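# Put the red bottle into the gift bag

## Task

Get the red bottle inside the gift bag while the bag stays upright, and finish with neither gripper touching the bottle, the packet or the bag.

## Robot and tools

Robot: two arms, left_arm and right_arm, each with a two-finger gripper and a wrist camera (cam_left_wrist and cam_right_wrist, both 672x504). If a wrist-camera cable touches something, that counts as the hand touching it. In the scene frame the left base sits near (-0.029, +0.361, 0) m and the right near (-0.053, -0.315, 0) m, each yawed very slightly. A camera stand is fixed behind the arms, and loose objects may get a brief push now and then.

Frames: the scene frame has its origin at table height, midway between the nominal bases, with +z up, +x out over the table and left_arm on the +y side. Image left and right do not follow the arm names. Each arm reports its hand pose, velocities, Hand target and camera pose in its own base frame, and its offsets use that base's axes. Rotations turn about the Hand target's position. On the gripper, the fingers point along its +z and close along its y. end_effector_position is the point between the finger pads, just behind the tips. Reported poses can be off by a few cm, more at long reach.

Row layout (used by execute_actions and move): one list of 14 numbers, each in [-1, 1], covering both arms. Numbers 1 to 7 are left_arm: dx, dy, dz, rx, ry, rz, opening. Numbers 8 to 14 are right_arm in the same order. dx, dy, dz are offsets in metres scaled so 1.0 = 0.6 m. rx, ry, rz form one rotation vector, scaled so 1.0 = 180 degrees. These six are offsets from the arm's Hand target as it stood when the action or move began, not absolute poses. The opening is absolute: +1 is fully open (about 87 mm), 0 is roughly 31 to 49 mm, -1 is closed. To leave an arm alone, give it six zeros and repeat its present opening. A 0 in the opening slot is itself a command to half close.

execute_actions: actions is a list of actions. Each action is a table of up to 15 rows, and each row lasts one control step of 1/30 s. A short table keeps its last row until step 15. Every row in an action counts from that action's starting Hand target, so rows within one action do not add up. Each new action starts from the updated Hand target, so sending the same offset again moves the arm further. cameras lists camera names, ["all"] or []. By default you get images only when actions is empty. An empty list also shows the current state.

move: target is one 14-number row or a list of up to 15 rows. Every row counts from the same starting Hand targets, not from the row before. speed is the top path speed in m/s, from 0.002 to 2.9 (default 0.25), and turns are capped at twice that in rad/s. You may give one value or one per target. blend, in metres, rounds the corners of a list; 0 stops at each point. opening_speed sets the finger rate in units per second on the -1..+1 scale, at least 0.2. blocking=false returns after about 0.5 s while the move keeps going. Paths are straight lines that do not steer round obstacles or the other arm, all arms finish together, and the whole move is capped at 10 s. The result ends with a move: line giving the outcome (done, off_target, moving, held, fault) and any limits (paced means the pose was clipped; held means steps were withheld). Faster moves stray more and hit harder. Do not run a path close past an arm's own base, because the elbow can whip round; route around it.

wait: seconds from 0 to 3600. It sends nothing new, but a running move continues. stop: brakes a running move. zoom_image: camera (a wrist camera) and region [x0, y0, x1, y1] in pixels from the top-left corner, at most 504 by 504, taken from that camera's latest image. finished_scene: scene is the current scene's number. Call it only once the bottle is in the standing bag and both hands are clear.

Results: for each arm, end_effector_position (m) and end_effector_quat_wxyz in its base frame, Hand target (the last commanded pose after clipping, which is what the next offsets count from), Tool commands, grip_measured, joint positions, velocities (possibly "within noise"), torques and motor temperatures. Calls that run actions also list positions at some steps. MOTOR HOT appears from 75 °C. At 90 °C a FAULT folds that arm away for the rest of the scene, and at 100 °C it goes limp.

Motion notes: each step limits the commanded orientation to within 40 degrees of the measured one. Friction and gravity can leave the gripper short, low or tilted, and small offsets may not happen at all or may go sideways. After each motion, check the pose and send the remaining distance as a new offset. An arm blocked by contact keeps pressing until you command a target back past the gripper. Joint limits (rad), base to gripper: waist -2.618..3.054, shoulder 0..3.142, elbow 0..3.142 (straight at 2.901), wrist pitch -1.571..1.571, wrist yaw -1.571..1.571, wrist roll -2.094..2.094.

Gripping: note grip_measured at first contact, then command about 0.04 below it (up to 0.11 near the ends of the range) for a firm hold. Less than that holds more lightly. Each pad gives about 20 N at most, and closing fast squeezes harder.

Avoid: dropping the bottle or releasing it while it still moves, knocking the bag over, fast impacts, hard pushes, anything leaving the table, strain on the camera cables, holding loads stretched out for long (heat), and arms touching each other. Never close one gripper on the other's fingers. The controller's clearance check does not stop the grippers or wrist cameras from colliding.

Each tool is called after "Call:" by a JSON object that holds its "name" and its "arguments".

## Session

Call:
{"name": "execute_actions", "arguments": {"actions": []}}

Scene clock: 0.00 s.
left_arm: end_effector_position=(+0.2268, -0.1783, +0.1034) grip_measured=+1.000 end_effector_quat_wxyz=(+0.339, +0.041, +0.896, -0.283) | right_arm: end_effector_position=(+0.3160, +0.0483, +0.1268) grip_measured=+1.000 end_effector_quat_wxyz=(+0.365, +0.298, +0.882, +0.025)
Joint positions: left_arm=[-0.47 0.966 0.535 -0.244 0.214 -0.483 1] | right_arm=[0.246 1.234 0.9 -0.553 0.336 0.779 1]
Joint velocities: within noise
Joint torques (N m): no reading
Motor temperatures (°C): left_arm=[30 37 40 35 26 29 30] | right_arm=[32 39 38 36 29 31 26]
Heat: left arm: 40 °C; right arm: 39 °C.
Hand target: left_arm +0.2303, -0.1801, +0.1105; +0.347, +0.042, +0.892, -0.287 | right_arm +0.3156, +0.0486, +0.1282; +0.364, +0.298, +0.882, +0.026
Tool commands: left_gripper/opening=+1.0 right_gripper/opening=+1.0

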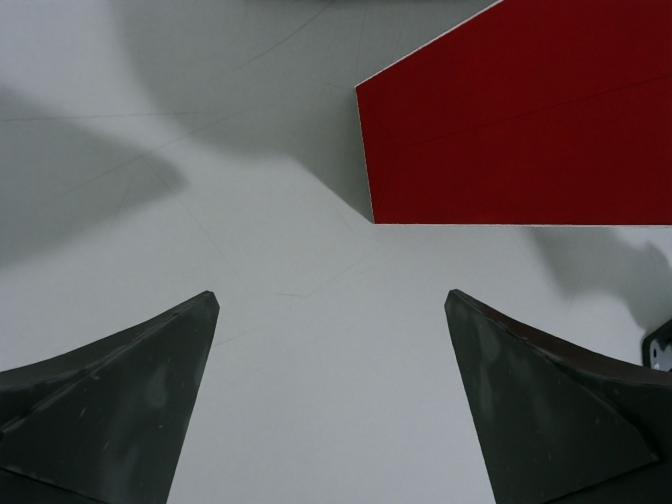

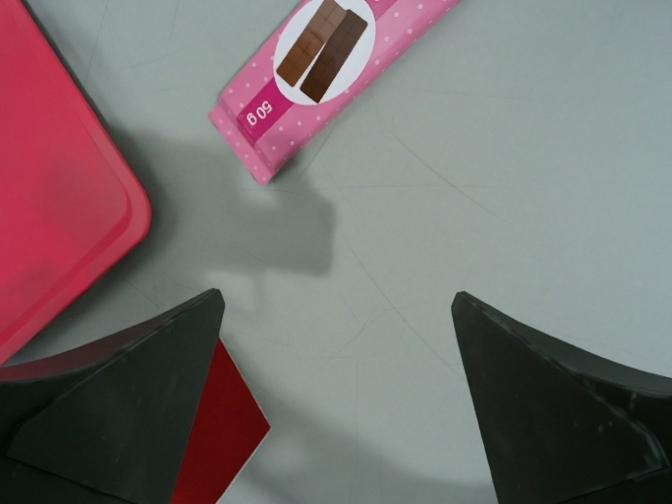

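Call:
{"name": "move", "arguments": {"target": [-0.1,0.1,0.3,0,0,0,1,-0.1,-0.1,0.3,0,0,0,1], "cameras": ["all"]}}

Scene clock: 2.33 s.
left_arm: end_effector_position=(+0.1698, -0.1193, +0.2799) grip_measured=+1.000 end_effector_quat_wxyz=(+0.336, +0.033, +0.898, -0.282) | right_arm: end_effector_position=(+0.2576, -0.0117, +0.3048) grip_measured=+1.000 end_effector_quat_wxyz=(+0.367, +0.302, +0.880, +0.023)
Joint positions: left_arm=[-0.209 0.846 1.253 -1.139 0.407 -0.319 1] | right_arm=[-0.016 1.174 1.606 -1.267 0.171 0.579 1]
Joint torques (N m): left_arm=[0.59 0.88 9.21 1.42 0.4 0.18] | right_arm=[-0.51 -2.33 6.79 1.37 -0.08 -0.26]
Heat: left arm: 41 °C; right arm: 39 °C.
Hand target: left_arm +0.1704, -0.1202, +0.2905; +0.347, +0.042, +0.892, -0.287 | right_arm +0.2556, -0.0114, +0.3082; +0.364, +0.298, +0.882, +0.025
Off the commanded pose: left_arm 0.011 m, 2 deg | right_arm 0.004 m, 1 deg.
move: off_target (left_arm)
cam_left_wrist: T_world_to_cam=[[-0.22934, -0.83884, 0.49371, -0.20494], [-0.95007, 0.30318, 0.07379, 0.19953], [-0.21158, -0.45214, -0.86649, 0.36479]] pos_world=[0.21975, -0.06747, 0.40254]
cam_right_wrist: T_world_to_cam=[[-0.49024, -0.82411, -0.28373, 0.20346], [-0.87156, 0.46113, 0.16655, 0.19773], [-0.00642, 0.32894, -0.94433, 0.43469]] pos_world=[0.27487, -0.06649, 0.43529]

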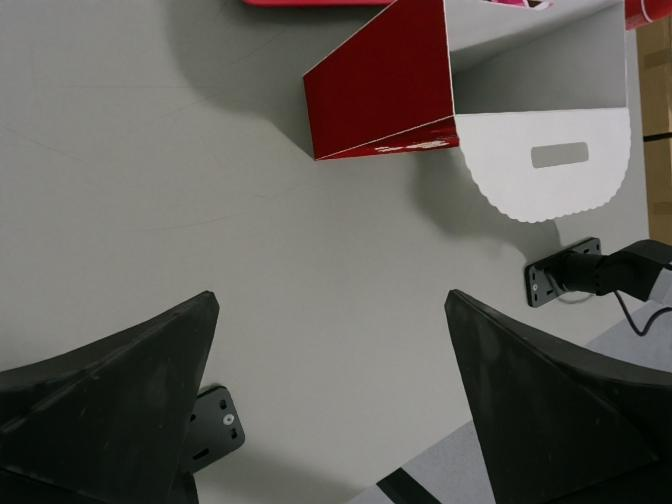

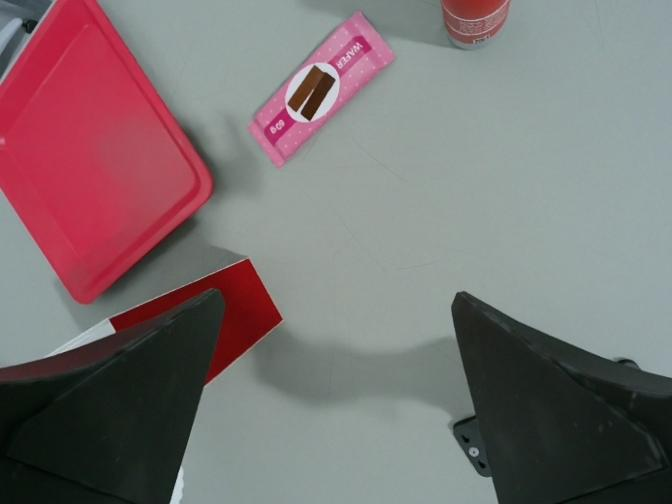

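Call:
{"name": "move", "arguments": {"target": [0,0.05,0.05,-0.108,-0.079,0.067,1,-0.13,-0.05,0.0,-0.17,-0.17,-0.06,1], "cameras": ["all"]}}

Scene clock: 8.23 s.
left_arm: end_effector_position=(+0.1709, -0.0884, +0.3203) grip_measured=+1.000 end_effector_quat_wxyz=(+0.485, -0.076, +0.784, -0.380) | right_arm: end_effector_position=(+0.1778, -0.0432, +0.3020) grip_measured=+1.000 end_effector_quat_wxyz=(+0.640, +0.245, +0.710, -0.163)
Joint positions: left_arm=[0.45 0.574 1.056 -0.925 0.973 -0.389 1] | right_arm=[0.929 0.719 1.093 -1.513 1.43 1.216 1]
Joint torques (N m): left_arm=[0.39 1.62 4.71 1.61 0.44 -0.1] | right_arm=[1.11 2.28 6.5 0.72 0.75 0.09]
Heat: left arm: 41 °C; right arm: 39 °C.
Hand target: left_arm +0.1703, -0.0902, +0.3205; +0.485, -0.075, +0.780, -0.388 | right_arm +0.1776, -0.0414, +0.3082; +0.647, +0.255, +0.700, -0.162
Off the commanded pose: left_arm 0.002 m, 1 deg | right_arm 0.006 m, 2 deg.
move: done
cam_left_wrist: T_world_to_cam=[[-0.23381, -0.69172, 0.68327, -0.24568], [-0.96341, 0.07012, -0.25868, 0.27636], [0.13102, -0.71876, -0.6828, 0.27301]] pos_world=[0.17303, 0.0069, 0.42577]
cam_right_wrist: T_world_to_cam=[[-0.52823, -0.84513, -0.08207, 0.08252], [-0.69977, 0.48804, -0.52167, 0.32153], [0.48093, -0.21813, -0.84919, 0.30284]] pos_world=[0.12295, -0.02112, 0.43167]

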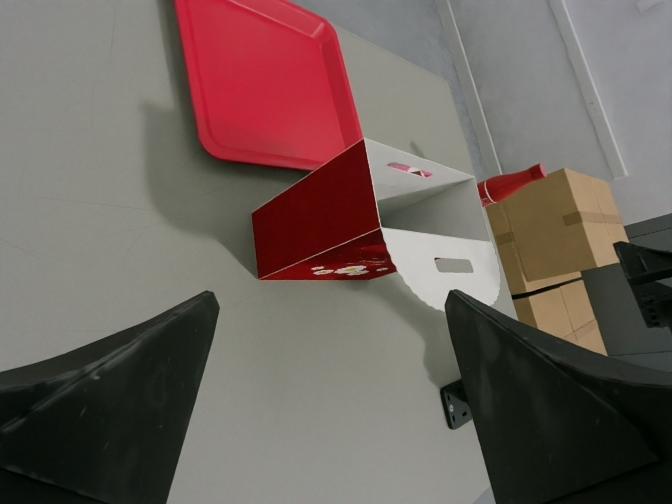

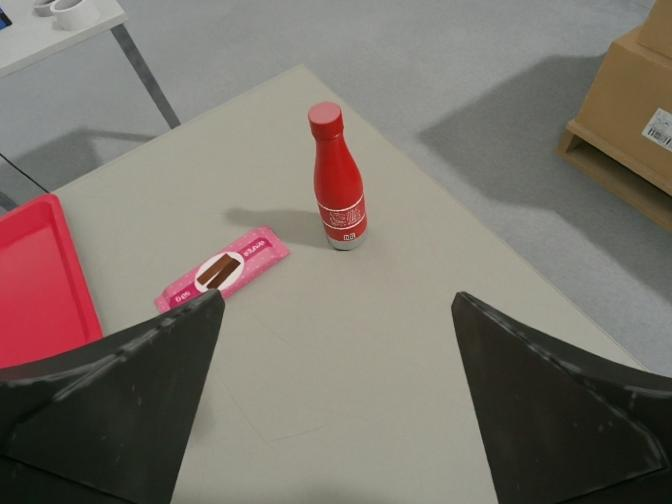

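Call:
{"name": "zoom_image", "arguments": {"camera": "cam_left_wrist", "region": [220, 110, 560, 330]}}

Call:
{"name": "zoom_image", "arguments": {"camera": "cam_right_wrist", "region": [260, 80, 420, 270]}}

Scaled by 1.482 from the camera's image (finer frame: 960x720).

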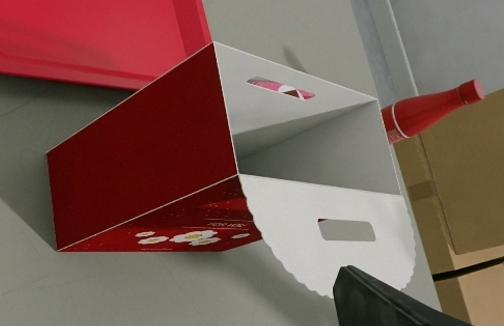

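Scaled by 2.653 from the camera's image (finer frame: 960x720).

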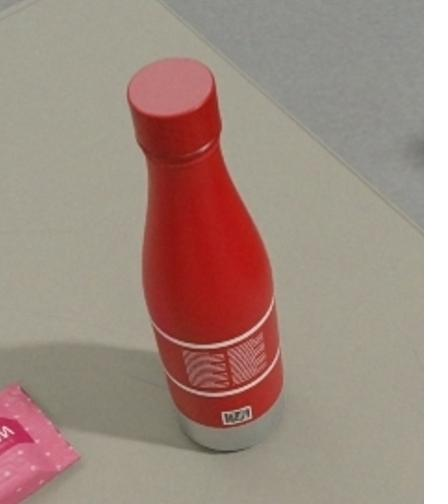

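Call:
{"name": "move", "arguments": {"target": [0,0,0,0,0,0,1,0.28,-0.201,-0.06,0.070,0.326,0.193,0.7], "cameras": ["all"]}}

Scene clock: 15.57 s.
left_arm: end_effector_position=(+0.1709, -0.0884, +0.3203) grip_measured=+1.000 end_effector_quat_wxyz=(+0.485, -0.076, +0.784, -0.380) | right_arm: end_effector_position=(+0.3466, -0.1612, +0.2712) grip_measured=+0.700 end_effector_quat_wxyz=(+0.231, +0.003, +0.973, -0.009)
Joint positions: left_arm=[0.45 0.574 1.056 -0.924 0.973 -0.389 1] | right_arm=[-0.478 1.926 2.337 -1.552 -0.19 -0.429 0.85]
Joint torques (N m): left_arm=[0.35 1.68 4.55 1.58 0.48 -0.1] | right_arm=[-0.13 -8.88 6.76 0.93 -0.26 -0.19]
Heat: left arm: 41 °C; right arm: 40 °C.
Hand target: left_arm +0.1703, -0.0902, +0.3206; +0.485, -0.075, +0.780, -0.388 | right_arm +0.3456, -0.1620, +0.2722; +0.214, +0.000, +0.977, +0.000
Off the commanded pose: left_arm 0.002 m, 1 deg | right_arm 0.002 m, 2 deg.
joint sent to its limit (right arm) — joint 4 (wrist pitch), lower limit. The joint targets still meet the commanded pose.
move: done
cam_left_wrist: T_world_to_cam=[[-0.234, -0.6919, 0.68302, -0.24554], [-0.96333, 0.07011, -0.25901, 0.27648], [0.13132, -0.71858, -0.68293, 0.27301]] pos_world=[0.17303, 0.0069, 0.42577]
cam_right_wrist: T_world_to_cam=[[0.00706, -0.99991, -0.0118, -0.16002], [-0.91011, -0.01132, 0.41421, 0.21976], [-0.4143, 0.00781, -0.91011, 0.53301]] pos_world=[0.42197, -0.16168, 0.39218]

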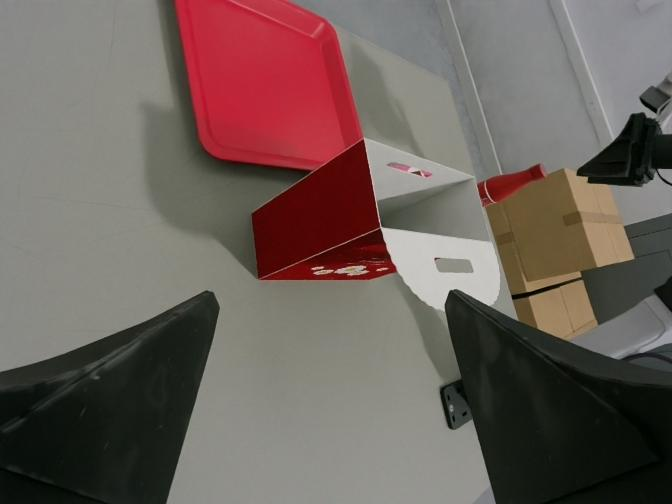

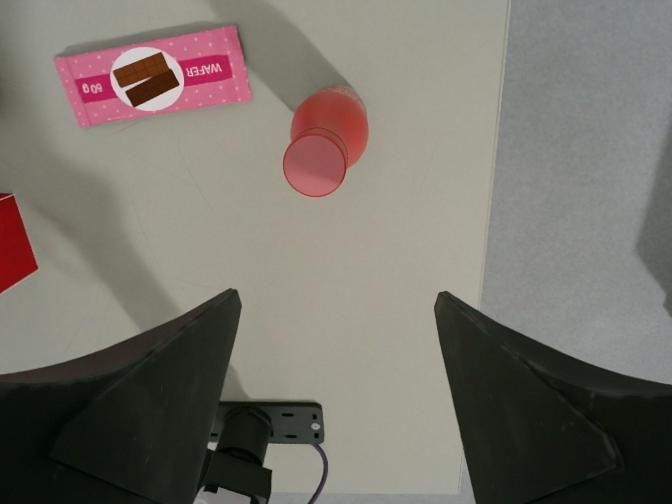

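Call:
{"name": "move", "arguments": {"target": [0,0,0,0,0,0,1,0.0607,0.0167,-0.155,0,-0.0556,0,0.7], "cameras": ["cam_right_wrist"], "speed": 0.15}}

Scene clock: 18.93 s.
left_arm: end_effector_position=(+0.1709, -0.0884, +0.3203) grip_measured=+1.000 end_effector_quat_wxyz=(+0.485, -0.076, +0.784, -0.380) | right_arm: end_effector_position=(+0.3833, -0.1578, +0.1757) grip_measured=+0.700 end_effector_quat_wxyz=(+0.292, -0.001, +0.956, -0.004)
Joint positions: left_arm=[0.45 0.574 1.056 -0.924 0.973 -0.389 1] | right_arm=[-0.455 1.752 1.649 -0.92 -0.241 -0.389 0.85]
Joint torques (N m): left_arm=[0.2 1.59 4.74 1.58 0.42 -0.05] | right_arm=[1.03 -11.63 5.11 1.29 -0.27 0.05]
Heat: left arm: 41 °C; right arm: 40 °C.
Hand target: left_arm +0.1703, -0.0902, +0.3206; +0.485, -0.075, +0.780, -0.388 | right_arm +0.3820, -0.1519, +0.1791; +0.299, -0.001, +0.954, +0.001
Off the commanded pose: left_arm 0.002 m, 1 deg | right_arm 0.007 m, 1 deg.
move: done
cam_right_wrist: T_world_to_cam=[[0.02154, -0.99962, -0.01748, -0.16252], [-0.95474, -0.02575, 0.29634, 0.32837], [-0.29667, 0.01031, -0.95492, 0.42446]] pos_world=[0.44293, -0.15838, 0.30517]

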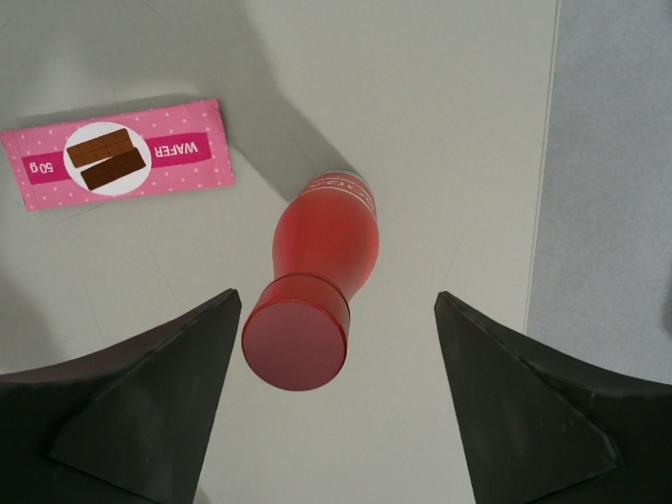

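Call:
{"name": "move", "arguments": {"target": [[0,0,0,0,0,0,1,0.005,0.02,0.0117,0,0,0,0.7],[0,0,0,0,0,0,1,0.005,0.02,0.0117,0,0,0,0.2]], "cameras": ["cam_right_wrist"], "opening_speed": 0.8}}

Scene clock: 21.93 s.
left_arm: end_effector_position=(+0.1709, -0.0884, +0.3203) grip_measured=+1.000 end_effector_quat_wxyz=(+0.485, -0.076, +0.784, -0.380) | right_arm: end_effector_position=(+0.3887, -0.1419, +0.1781) grip_measured=+0.200 end_effector_quat_wxyz=(+0.295, -0.005, +0.955, +0.004)
Joint positions: left_arm=[0.45 0.574 1.056 -0.924 0.973 -0.389 1] | right_arm=[-0.417 1.746 1.649 -0.92 -0.24 -0.358 0.6]
Joint torques (N m): left_arm=[0.17 1.7 4.81 1.6 0.42 -0.12] | right_arm=[0.36 -11.69 6.26 1.15 -0.08 -0.05]
Heat: left arm: 41 °C; right arm: 41 °C.
Hand target: left_arm +0.1703, -0.0902, +0.3206; +0.485, -0.075, +0.780, -0.388 | right_arm +0.3850, -0.1399, +0.1862; +0.299, -0.001, +0.954, +0.001
Off the commanded pose: left_arm 0.002 m, 1 deg | right_arm 0.009 m, 1 deg.
move: done
cam_right_wrist: T_world_to_cam=[[0.0336, -0.99895, -0.03102, -0.1489], [-0.95594, -0.04118, 0.29067, 0.33253], [-0.29164, 0.01989, -0.95632, 0.42783]] pos_world=[0.44765, -0.14356, 0.30786]

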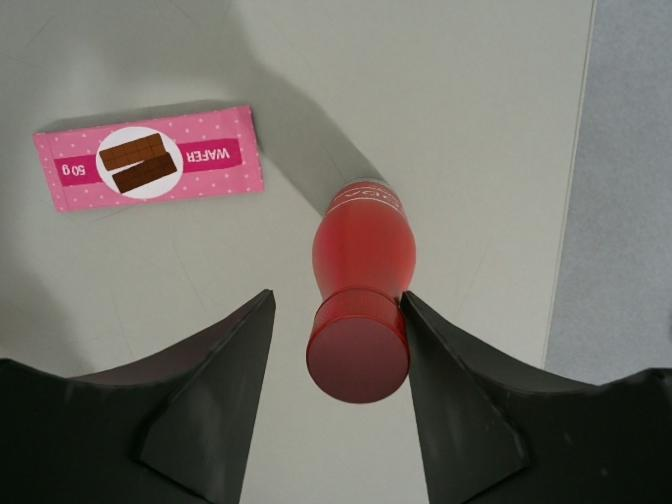

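Call:
{"name": "move", "arguments": {"target": [[0,0,0,0,0,0,1,0,-0.0133,0.004,0,0,0,0.2],[0,0,0,0,0,0,1,0,-0.0133,0.004,0,0,0,-0.3]], "cameras": ["cam_right_wrist"], "opening_speed": 0.6}}

Scene clock: 23.80 s.
left_arm: end_effector_position=(+0.1709, -0.0884, +0.3203) grip_measured=+1.000 end_effector_quat_wxyz=(+0.485, -0.076, +0.784, -0.380) | right_arm: end_effector_position=(+0.3848, -0.1471, +0.1792) grip_measured=-0.136 end_effector_quat_wxyz=(+0.291, +0.002, +0.957, +0.001)
Joint positions: left_arm=[0.45 0.574 1.056 -0.924 0.973 -0.389 1] | right_arm=[-0.43 1.746 1.656 -0.934 -0.236 -0.361 0.432]
Joint torques (N m): left_arm=[0.23 1.52 4.77 1.56 0.44 -0.09] | right_arm=[-0.18 -10.22 8.25 1.11 -0.23 -0.2]
Heat: left arm: 41 °C; right arm: 41 °C.
Hand target: left_arm +0.1703, -0.0902, +0.3206; +0.485, -0.075, +0.780, -0.388 | right_arm +0.3850, -0.1479, +0.1886; +0.299, +0.000, +0.954, +0.001
Off the commanded pose: left_arm 0.002 m, 1 deg | right_arm 0.009 m, 1 deg.
move: done; target 2's new opening was sent with right_arm's hand 0.012 m and 1 deg from that target
cam_right_wrist: T_world_to_cam=[[0.01953, -0.99937, -0.02976, -0.14886], [-0.95419, -0.02752, 0.29792, 0.32822], [-0.29855, 0.02258, -0.95413, 0.43054]] pos_world=[0.44463, -0.14945, 0.30857]

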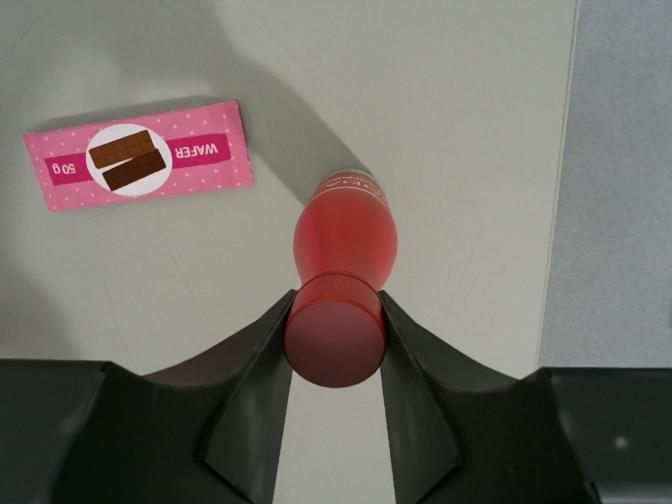

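Call:
{"name": "move", "arguments": {"target": [0,0,0,0,0,0,1,-0.02,0.03,0.4,0,-0.03,0,-0.3], "cameras": ["all"]}}

Scene clock: 25.70 s.
left_arm: end_effector_position=(+0.1709, -0.0884, +0.3203) grip_measured=+1.000 end_effector_quat_wxyz=(+0.485, -0.076, +0.784, -0.380) | right_arm: end_effector_position=(+0.3706, -0.1321, +0.4095) grip_measured=-0.138 end_effector_quat_wxyz=(+0.456, +0.009, +0.889, -0.044)
Joint positions: left_arm=[0.45 0.574 1.056 -0.924 0.973 -0.389 1] | right_arm=[-0.43 1.94 2.846 -1.551 -0.263 -0.279 0.431]
Joint torques (N m): left_arm=[0.23 1.59 4.79 1.59 0.49 -0.05] | right_arm=[-0.03 -9.69 5.37 2.19 -0.39 0.03]
Heat: left arm: 41 °C; right arm: 41 °C.
Hand target: left_arm +0.1703, -0.0902, +0.3206; +0.485, -0.075, +0.780, -0.388 | right_arm +0.3731, -0.1299, +0.4285; +0.343, -0.001, +0.939, +0.001
Off the commanded pose: left_arm 0.002 m, 1 deg | right_arm 0.019 m, 15 deg.
elbow stopped short (right arm): the move would have taken joint 3 (elbow) straighter than the controller allows.
move: off_target (right_arm)
cam_left_wrist: T_world_to_cam=[[-0.234, -0.6919, 0.68302, -0.24554], [-0.96333, 0.07011, -0.25901, 0.27648], [0.13132, -0.71858, -0.68293, 0.27301]] pos_world=[0.17303, 0.0069, 0.42577]
cam_right_wrist: T_world_to_cam=[[-0.02584, -0.99827, 0.05282, -0.14357], [-0.99829, 0.02301, -0.05367, 0.4135], [0.05237, -0.05412, -0.99716, 0.52311]] pos_world=[0.38169, -0.12452, 0.5514]

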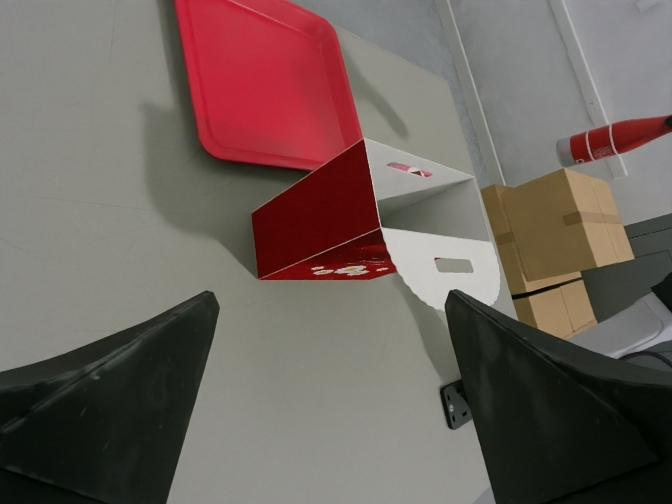

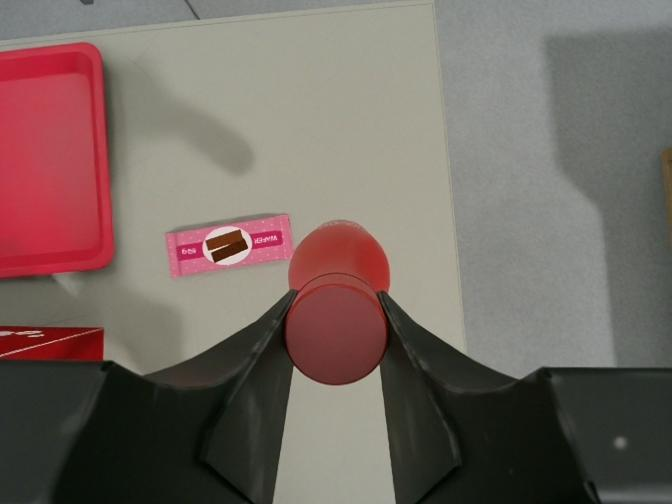

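Call:
{"name": "move", "arguments": {"target": [0,0,0,0,0,0,1,-0.167,0.383,0.033,0,0,0,-0.3], "cameras": ["all"]}}

Scene clock: 28.80 s.
left_arm: end_effector_position=(+0.1709, -0.0884, +0.3203) grip_measured=+1.000 end_effector_quat_wxyz=(+0.485, -0.076, +0.784, -0.380) | right_arm: end_effector_position=(+0.2757, +0.1010, +0.4372) grip_measured=-0.138 end_effector_quat_wxyz=(+0.467, -0.024, +0.883, +0.043)
Joint positions: left_arm=[0.45 0.574 1.056 -0.924 0.973 -0.389 1] | right_arm=[0.496 1.595 2.563 -1.595 0.31 0.283 0.431]
Joint torques (N m): left_arm=[0.27 1.69 4.67 1.6 0.44 -0.05] | right_arm=[1.22 -6.64 2.77 2.03 0.31 0.06]
Heat: left arm: 41 °C; right arm: 42 °C.
Hand target: left_arm +0.1703, -0.0902, +0.3206; +0.485, -0.075, +0.780, -0.388 | right_arm +0.2728, +0.0999, +0.4483; +0.343, -0.001, +0.939, +0.000
Off the commanded pose: left_arm 0.002 m, 1 deg | right_arm 0.012 m, 17 deg.
elbow stopped short (right arm): the move would have taken joint 3 (elbow) straighter than the controller allows.
joint read past its limit (right arm) — joint 4 (wrist pitch), lower limit.
joint sent to its limit (right arm) — joint 4 (wrist pitch), lower limit. The joint targets are off in orientation, not in position.
move: off_target (right_arm)
cam_left_wrist: T_world_to_cam=[[-0.234, -0.6919, 0.68302, -0.24554], [-0.96333, 0.07011, -0.25901, 0.27648], [0.13132, -0.71858, -0.68293, 0.27301]] pos_world=[0.17303, 0.0069, 0.42577]
cam_right_wrist: T_world_to_cam=[[0.11229, -0.99117, -0.0705, 0.10038], [-0.99082, -0.1063, -0.08358, 0.33901], [0.07534, 0.07924, -0.99401, 0.54713]] pos_world=[0.2834, 0.09218, 0.57926]

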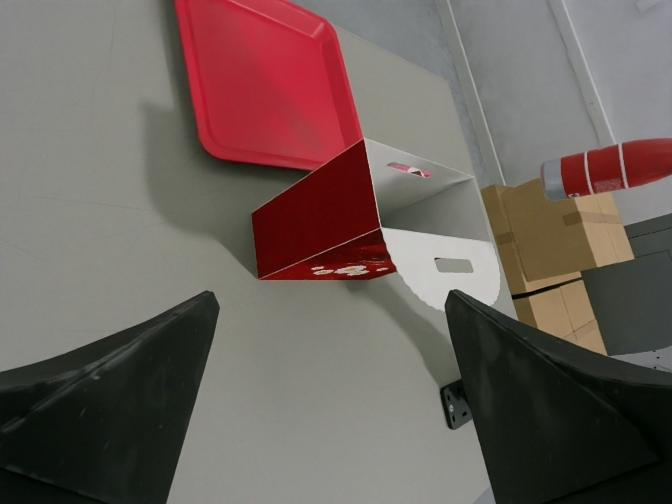

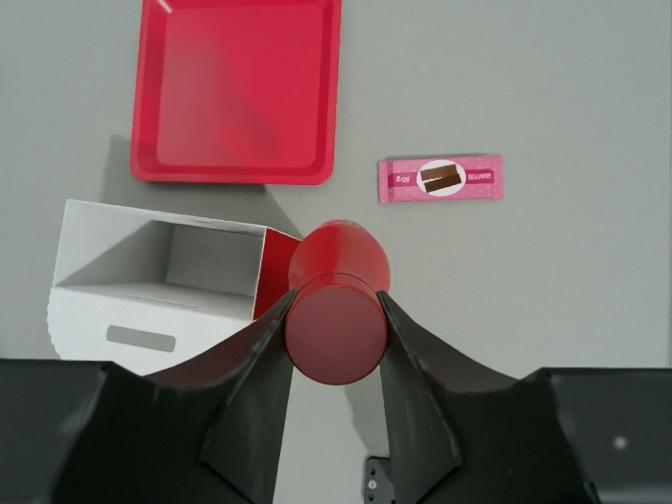

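Call:
{"name": "move", "arguments": {"target": [0,0,0,0,0,0,1,-0.0483,0.2875,-0.042,0,-0.067,0,-0.3], "cameras": ["all"]}}

Scene clock: 32.13 s.
left_arm: end_effector_position=(+0.1709, -0.0884, +0.3203) grip_measured=+1.000 end_effector_quat_wxyz=(+0.485, -0.076, +0.784, -0.380) | right_arm: end_effector_position=(+0.2407, +0.2736, +0.4068) grip_measured=-0.138 end_effector_quat_wxyz=(+0.495, -0.052, +0.865, +0.057)
Joint positions: left_arm=[0.45 0.574 1.056 -0.924 0.973 -0.389 1] | right_arm=[1.146 1.849 2.645 -1.596 0.794 0.689 0.431]
Joint torques (N m): left_arm=[0.35 1.58 4.71 1.58 0.47 -0.07] | right_arm=[0.79 -8.02 5.91 1.69 0.77 0.05]
Heat: left arm: 41 °C; right arm: 42 °C.
Hand target: left_arm +0.1703, -0.0902, +0.3206; +0.485, -0.075, +0.780, -0.388 | right_arm +0.2439, +0.2724, +0.4232; +0.440, -0.001, +0.898, +0.000
Off the commanded pose: left_arm 0.002 m, 1 deg | right_arm 0.017 m, 11 deg.
joint read past its limit (right arm) — joint 4 (wrist pitch), lower limit.
joint sent to its limit (right arm) — joint 4 (wrist pitch), lower limit. The joint targets are off in orientation, not in position.
move: off_target (right_arm)
cam_left_wrist: T_world_to_cam=[[-0.234, -0.6919, 0.68302, -0.24554], [-0.96333, 0.07011, -0.25901, 0.27648], [0.13132, -0.71858, -0.68293, 0.27301]] pos_world=[0.17303, 0.0069, 0.42577]
cam_right_wrist: T_world_to_cam=[[0.17724, -0.98226, -0.06124, 0.2514], [-0.97467, -0.16656, -0.14922, 0.35935], [0.13637, 0.08614, -0.98691, 0.48643]] pos_world=[0.23936, 0.26489, 0.54908]

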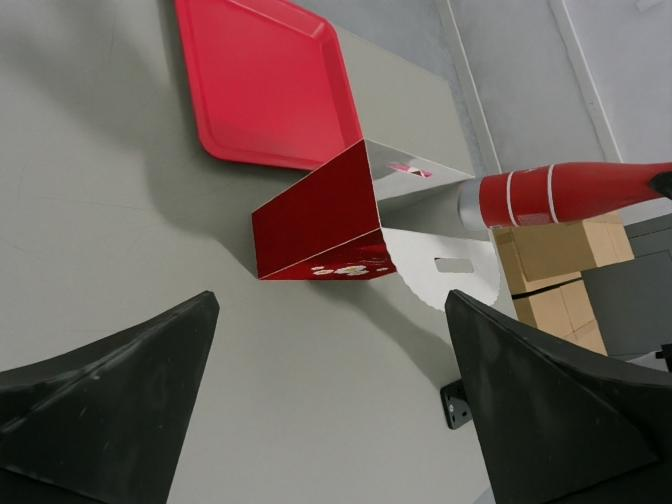

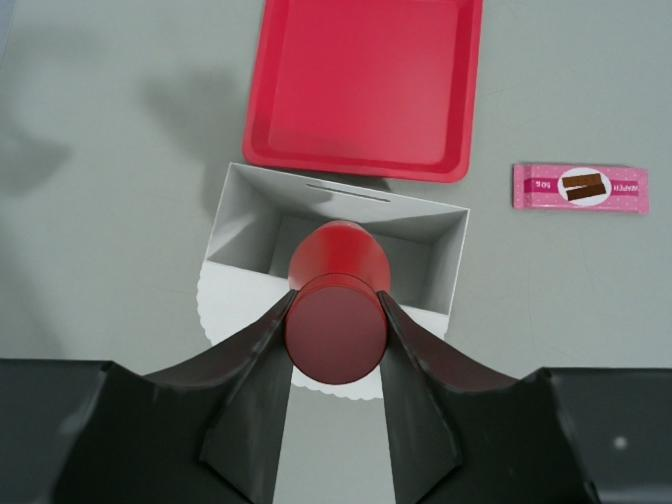

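Call:
{"name": "move", "arguments": {"target": [[0,0,0,0,0,0,1,0.055,0.0127,-0.119,0,0.011,0,-0.3],[0,0,0,0,0,0,1,0.098,0.021,-0.237,0,0.0556,0,-0.3]], "blend": [0.01,0], "speed": 0.15, "cameras": ["all"]}}

Scene clock: 35.70 s.
left_arm: end_effector_position=(+0.1709, -0.0884, +0.3203) grip_measured=+1.000 end_effector_quat_wxyz=(+0.485, -0.076, +0.784, -0.380) | right_arm: end_effector_position=(+0.3007, +0.2857, +0.2706) grip_measured=-0.139 end_effector_quat_wxyz=(+0.347, -0.007, +0.938, -0.014)
Joint positions: left_arm=[0.45 0.574 1.056 -0.924 0.973 -0.389 1] | right_arm=[0.926 1.962 2.308 -1.461 0.562 0.778 0.431]
Joint torques (N m): left_arm=[0.29 1.68 4.81 1.61 0.44 -0.06] | right_arm=[0.09 -12.85 4.53 1.3 0.42 -0.21]
Heat: left arm: 41 °C; right arm: 42 °C.
Hand target: left_arm +0.1703, -0.0902, +0.3206; +0.485, -0.075, +0.780, -0.388 | right_arm +0.3026, +0.2850, +0.2810; +0.360, -0.001, +0.933, +0.000
Off the commanded pose: left_arm 0.002 m, 1 deg | right_arm 0.011 m, 2 deg.
move: off_target (right_arm)
cam_left_wrist: T_world_to_cam=[[-0.234, -0.6919, 0.68302, -0.24554], [-0.96333, 0.07011, -0.25901, 0.27648], [0.13132, -0.71858, -0.68293, 0.27301]] pos_world=[0.17303, 0.0069, 0.42577]
cam_right_wrist: T_world_to_cam=[[0.0273, -0.9996, 0.00694, 0.27582], [-0.98223, -0.02553, 0.18593, 0.27091], [-0.18568, -0.01189, -0.98254, 0.46645]] pos_world=[0.34518, 0.28817, 0.40602]

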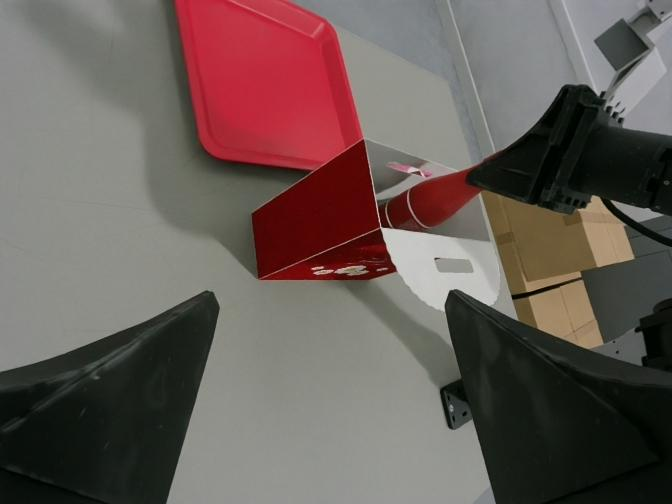

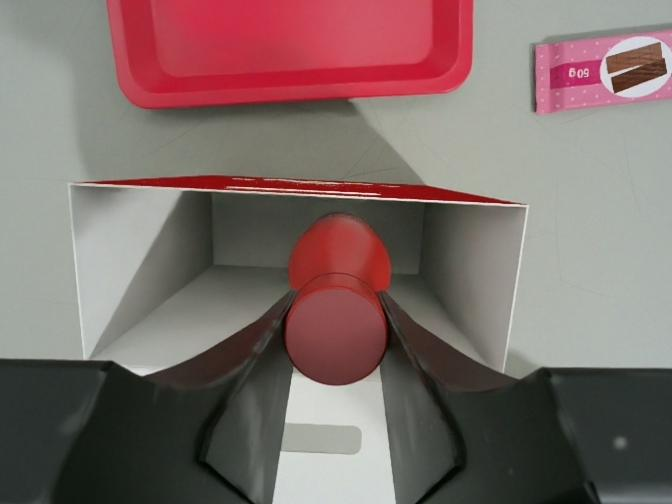

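Call:
{"name": "move", "arguments": {"target": [0,0,0,0,0,0,1,-0.004,0,-0.141,0,0,0,-0.3], "speed": 0.12, "cameras": ["all"]}}

Scene clock: 37.70 s.
left_arm: end_effector_position=(+0.1709, -0.0884, +0.3203) grip_measured=+1.000 end_effector_quat_wxyz=(+0.485, -0.076, +0.784, -0.380) | right_arm: end_effector_position=(+0.2993, +0.2827, +0.1822) grip_measured=-0.139 end_effector_quat_wxyz=(+0.343, -0.008, +0.939, -0.021)
Joint positions: left_arm=[0.45 0.574 1.056 -0.924 0.973 -0.389 1] | right_arm=[0.926 1.808 1.726 -1.048 0.565 0.778 0.431]
Joint torques (N m): left_arm=[0.25 1.57 4.71 1.62 0.44 -0.1] | right_arm=[0.46 -13.29 5.5 1.29 0.38 -0.16]
Heat: left arm: 41 °C; right arm: 43 °C.
Hand target: left_arm +0.1703, -0.0902, +0.3206; +0.485, -0.075, +0.780, -0.388 | right_arm +0.3002, +0.2851, +0.1962; +0.360, -0.001, +0.933, +0.000
Off the commanded pose: left_arm 0.002 m, 1 deg | right_arm 0.014 m, 3 deg.
move: off_target (right_arm)
cam_left_wrist: T_world_to_cam=[[-0.234, -0.6919, 0.68302, -0.24554], [-0.96333, 0.07011, -0.25901, 0.27648], [0.13132, -0.71858, -0.68293, 0.27301]] pos_world=[0.17303, 0.0069, 0.42577]
cam_right_wrist: T_world_to_cam=[[0.02561, -0.99945, 0.02118, 0.27133], [-0.98086, -0.02103, 0.1936, 0.28279], [-0.19305, -0.02573, -0.98085, 0.3851]] pos_world=[0.34477, 0.28704, 0.31723]

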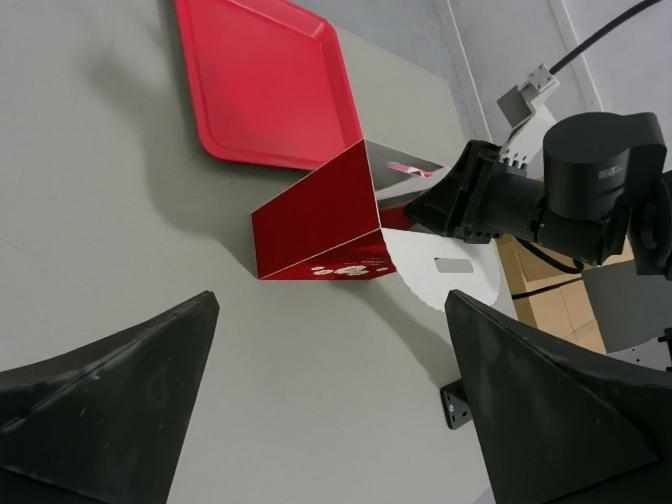

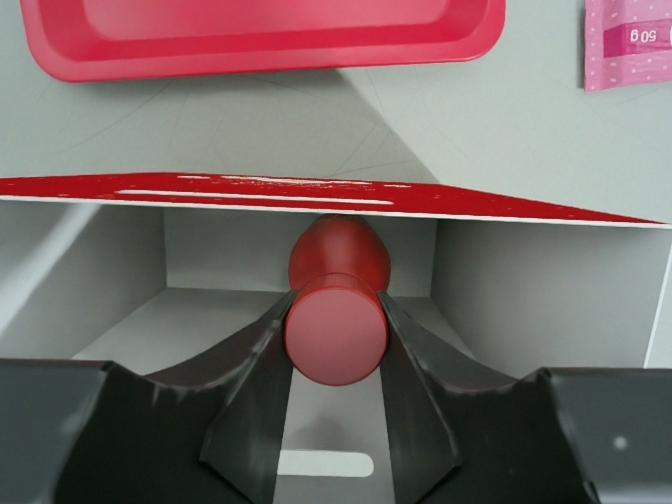

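Call:
{"name": "move", "arguments": {"target": [0,0,0,0,0,0,1,0,0,-0.014,0,0,0,-0.3], "speed": 0.05}}

Scene clock: 38.57 s.
left_arm: end_effector_position=(+0.1709, -0.0884, +0.3203) grip_measured=+1.000 end_effector_quat_wxyz=(+0.485, -0.076, +0.784, -0.380) | right_arm: end_effector_position=(+0.2995, +0.2821, +0.1816) grip_measured=-0.139 end_effector_quat_wxyz=(+0.349, -0.005, +0.937, -0.015)
Joint positions: left_arm=[0.45 0.574 1.056 -0.924 0.973 -0.389 1] | right_arm=[0.926 1.788 1.694 -1.016 0.568 0.778 0.431]
Joint torques (N m): left_arm=[0.27 1.69 4.68 1.55 0.46 -0.08] | right_arm=[0.49 -11.55 5.04 1.46 0.37 -0.13]
Heat: left arm: 41 °C; right arm: 43 °C.
Hand target: left_arm +0.1703, -0.0902, +0.3206; +0.485, -0.075, +0.780, -0.388 | right_arm +0.3002, +0.2850, +0.1879; +0.360, -0.001, +0.933, +0.001
Off the commanded pose: left_arm 0.002 m, 1 deg | right_arm 0.007 m, 2 deg.
move: done

Call:
{"name": "move", "arguments": {"target": [[0,0,0,0,0,0,1,0,0,0.0,0,0,0,0.3],[0,0,0,0,0,0,1,-0.06,0,0.16,0,0,0,0.3]], "opening_speed": 1.0, "cameras": ["all"]}}

Scene clock: 41.37 s.
left_arm: end_effector_position=(+0.1709, -0.0884, +0.3203) grip_measured=+1.000 end_effector_quat_wxyz=(+0.485, -0.076, +0.784, -0.380) | right_arm: end_effector_position=(+0.2643, +0.2839, +0.2823) grip_measured=+0.300 end_effector_quat_wxyz=(+0.359, -0.005, +0.933, +0.001)
Joint positions: left_arm=[0.45 0.574 1.056 -0.924 0.973 -0.389 1] | right_arm=[1.011 1.846 2.191 -1.463 0.6 0.857 0.65]
Joint torques (N m): left_arm=[0.27 1.81 4.63 1.59 0.47 -0.08] | right_arm=[0.32 -8.32 6.79 0.89 0.46 0.02]
Motor temperatures (°C): left_arm=[30 36 41 39 26 29 30] | right_arm=[32 44 41 38 29 30 26]
Heat: left arm: 41 °C; right arm: 44 °C.
Hand target: left_arm +0.1703, -0.0902, +0.3206; +0.485, -0.075, +0.780, -0.388 | right_arm +0.2642, +0.2851, +0.2839; +0.360, -0.001, +0.933, +0.001
Off the commanded pose: left_arm 0.002 m, 1 deg | right_arm 0.002 m, 1 deg.
move: done
cam_left_wrist: T_world_to_cam=[[-0.234, -0.6919, 0.68302, -0.24554], [-0.96333, 0.07011, -0.25901, 0.27648], [0.13132, -0.71858, -0.68293, 0.27301]] pos_world=[0.17303, 0.0069, 0.42577]
cam_right_wrist: T_world_to_cam=[[0.03623, -0.99912, -0.02105, 0.28035], [-0.98655, -0.03911, 0.1587, 0.24553], [-0.15938, 0.01502, -0.9871, 0.45787]] pos_world=[0.30505, 0.28283, 0.4189]

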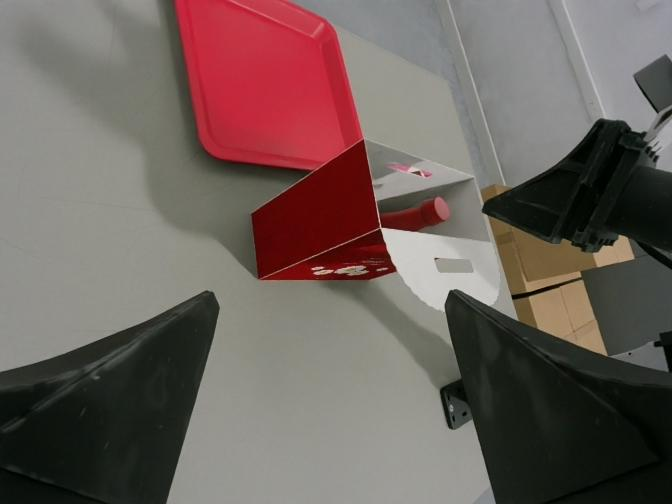

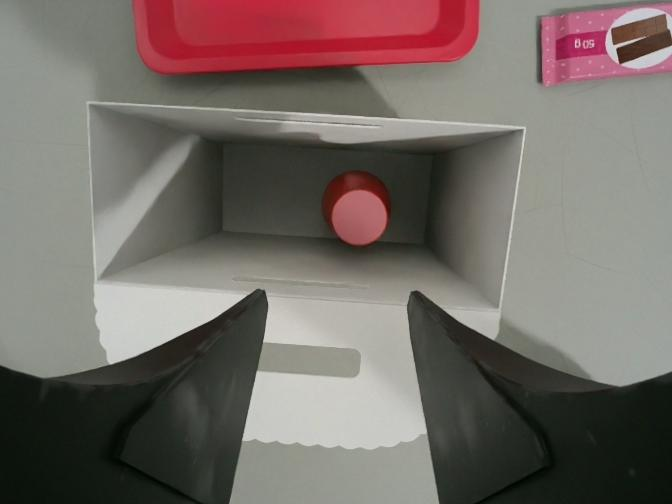

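Call:
{"name": "finished_scene", "arguments": {"scene": 1}}

The scene is finished: the task was done.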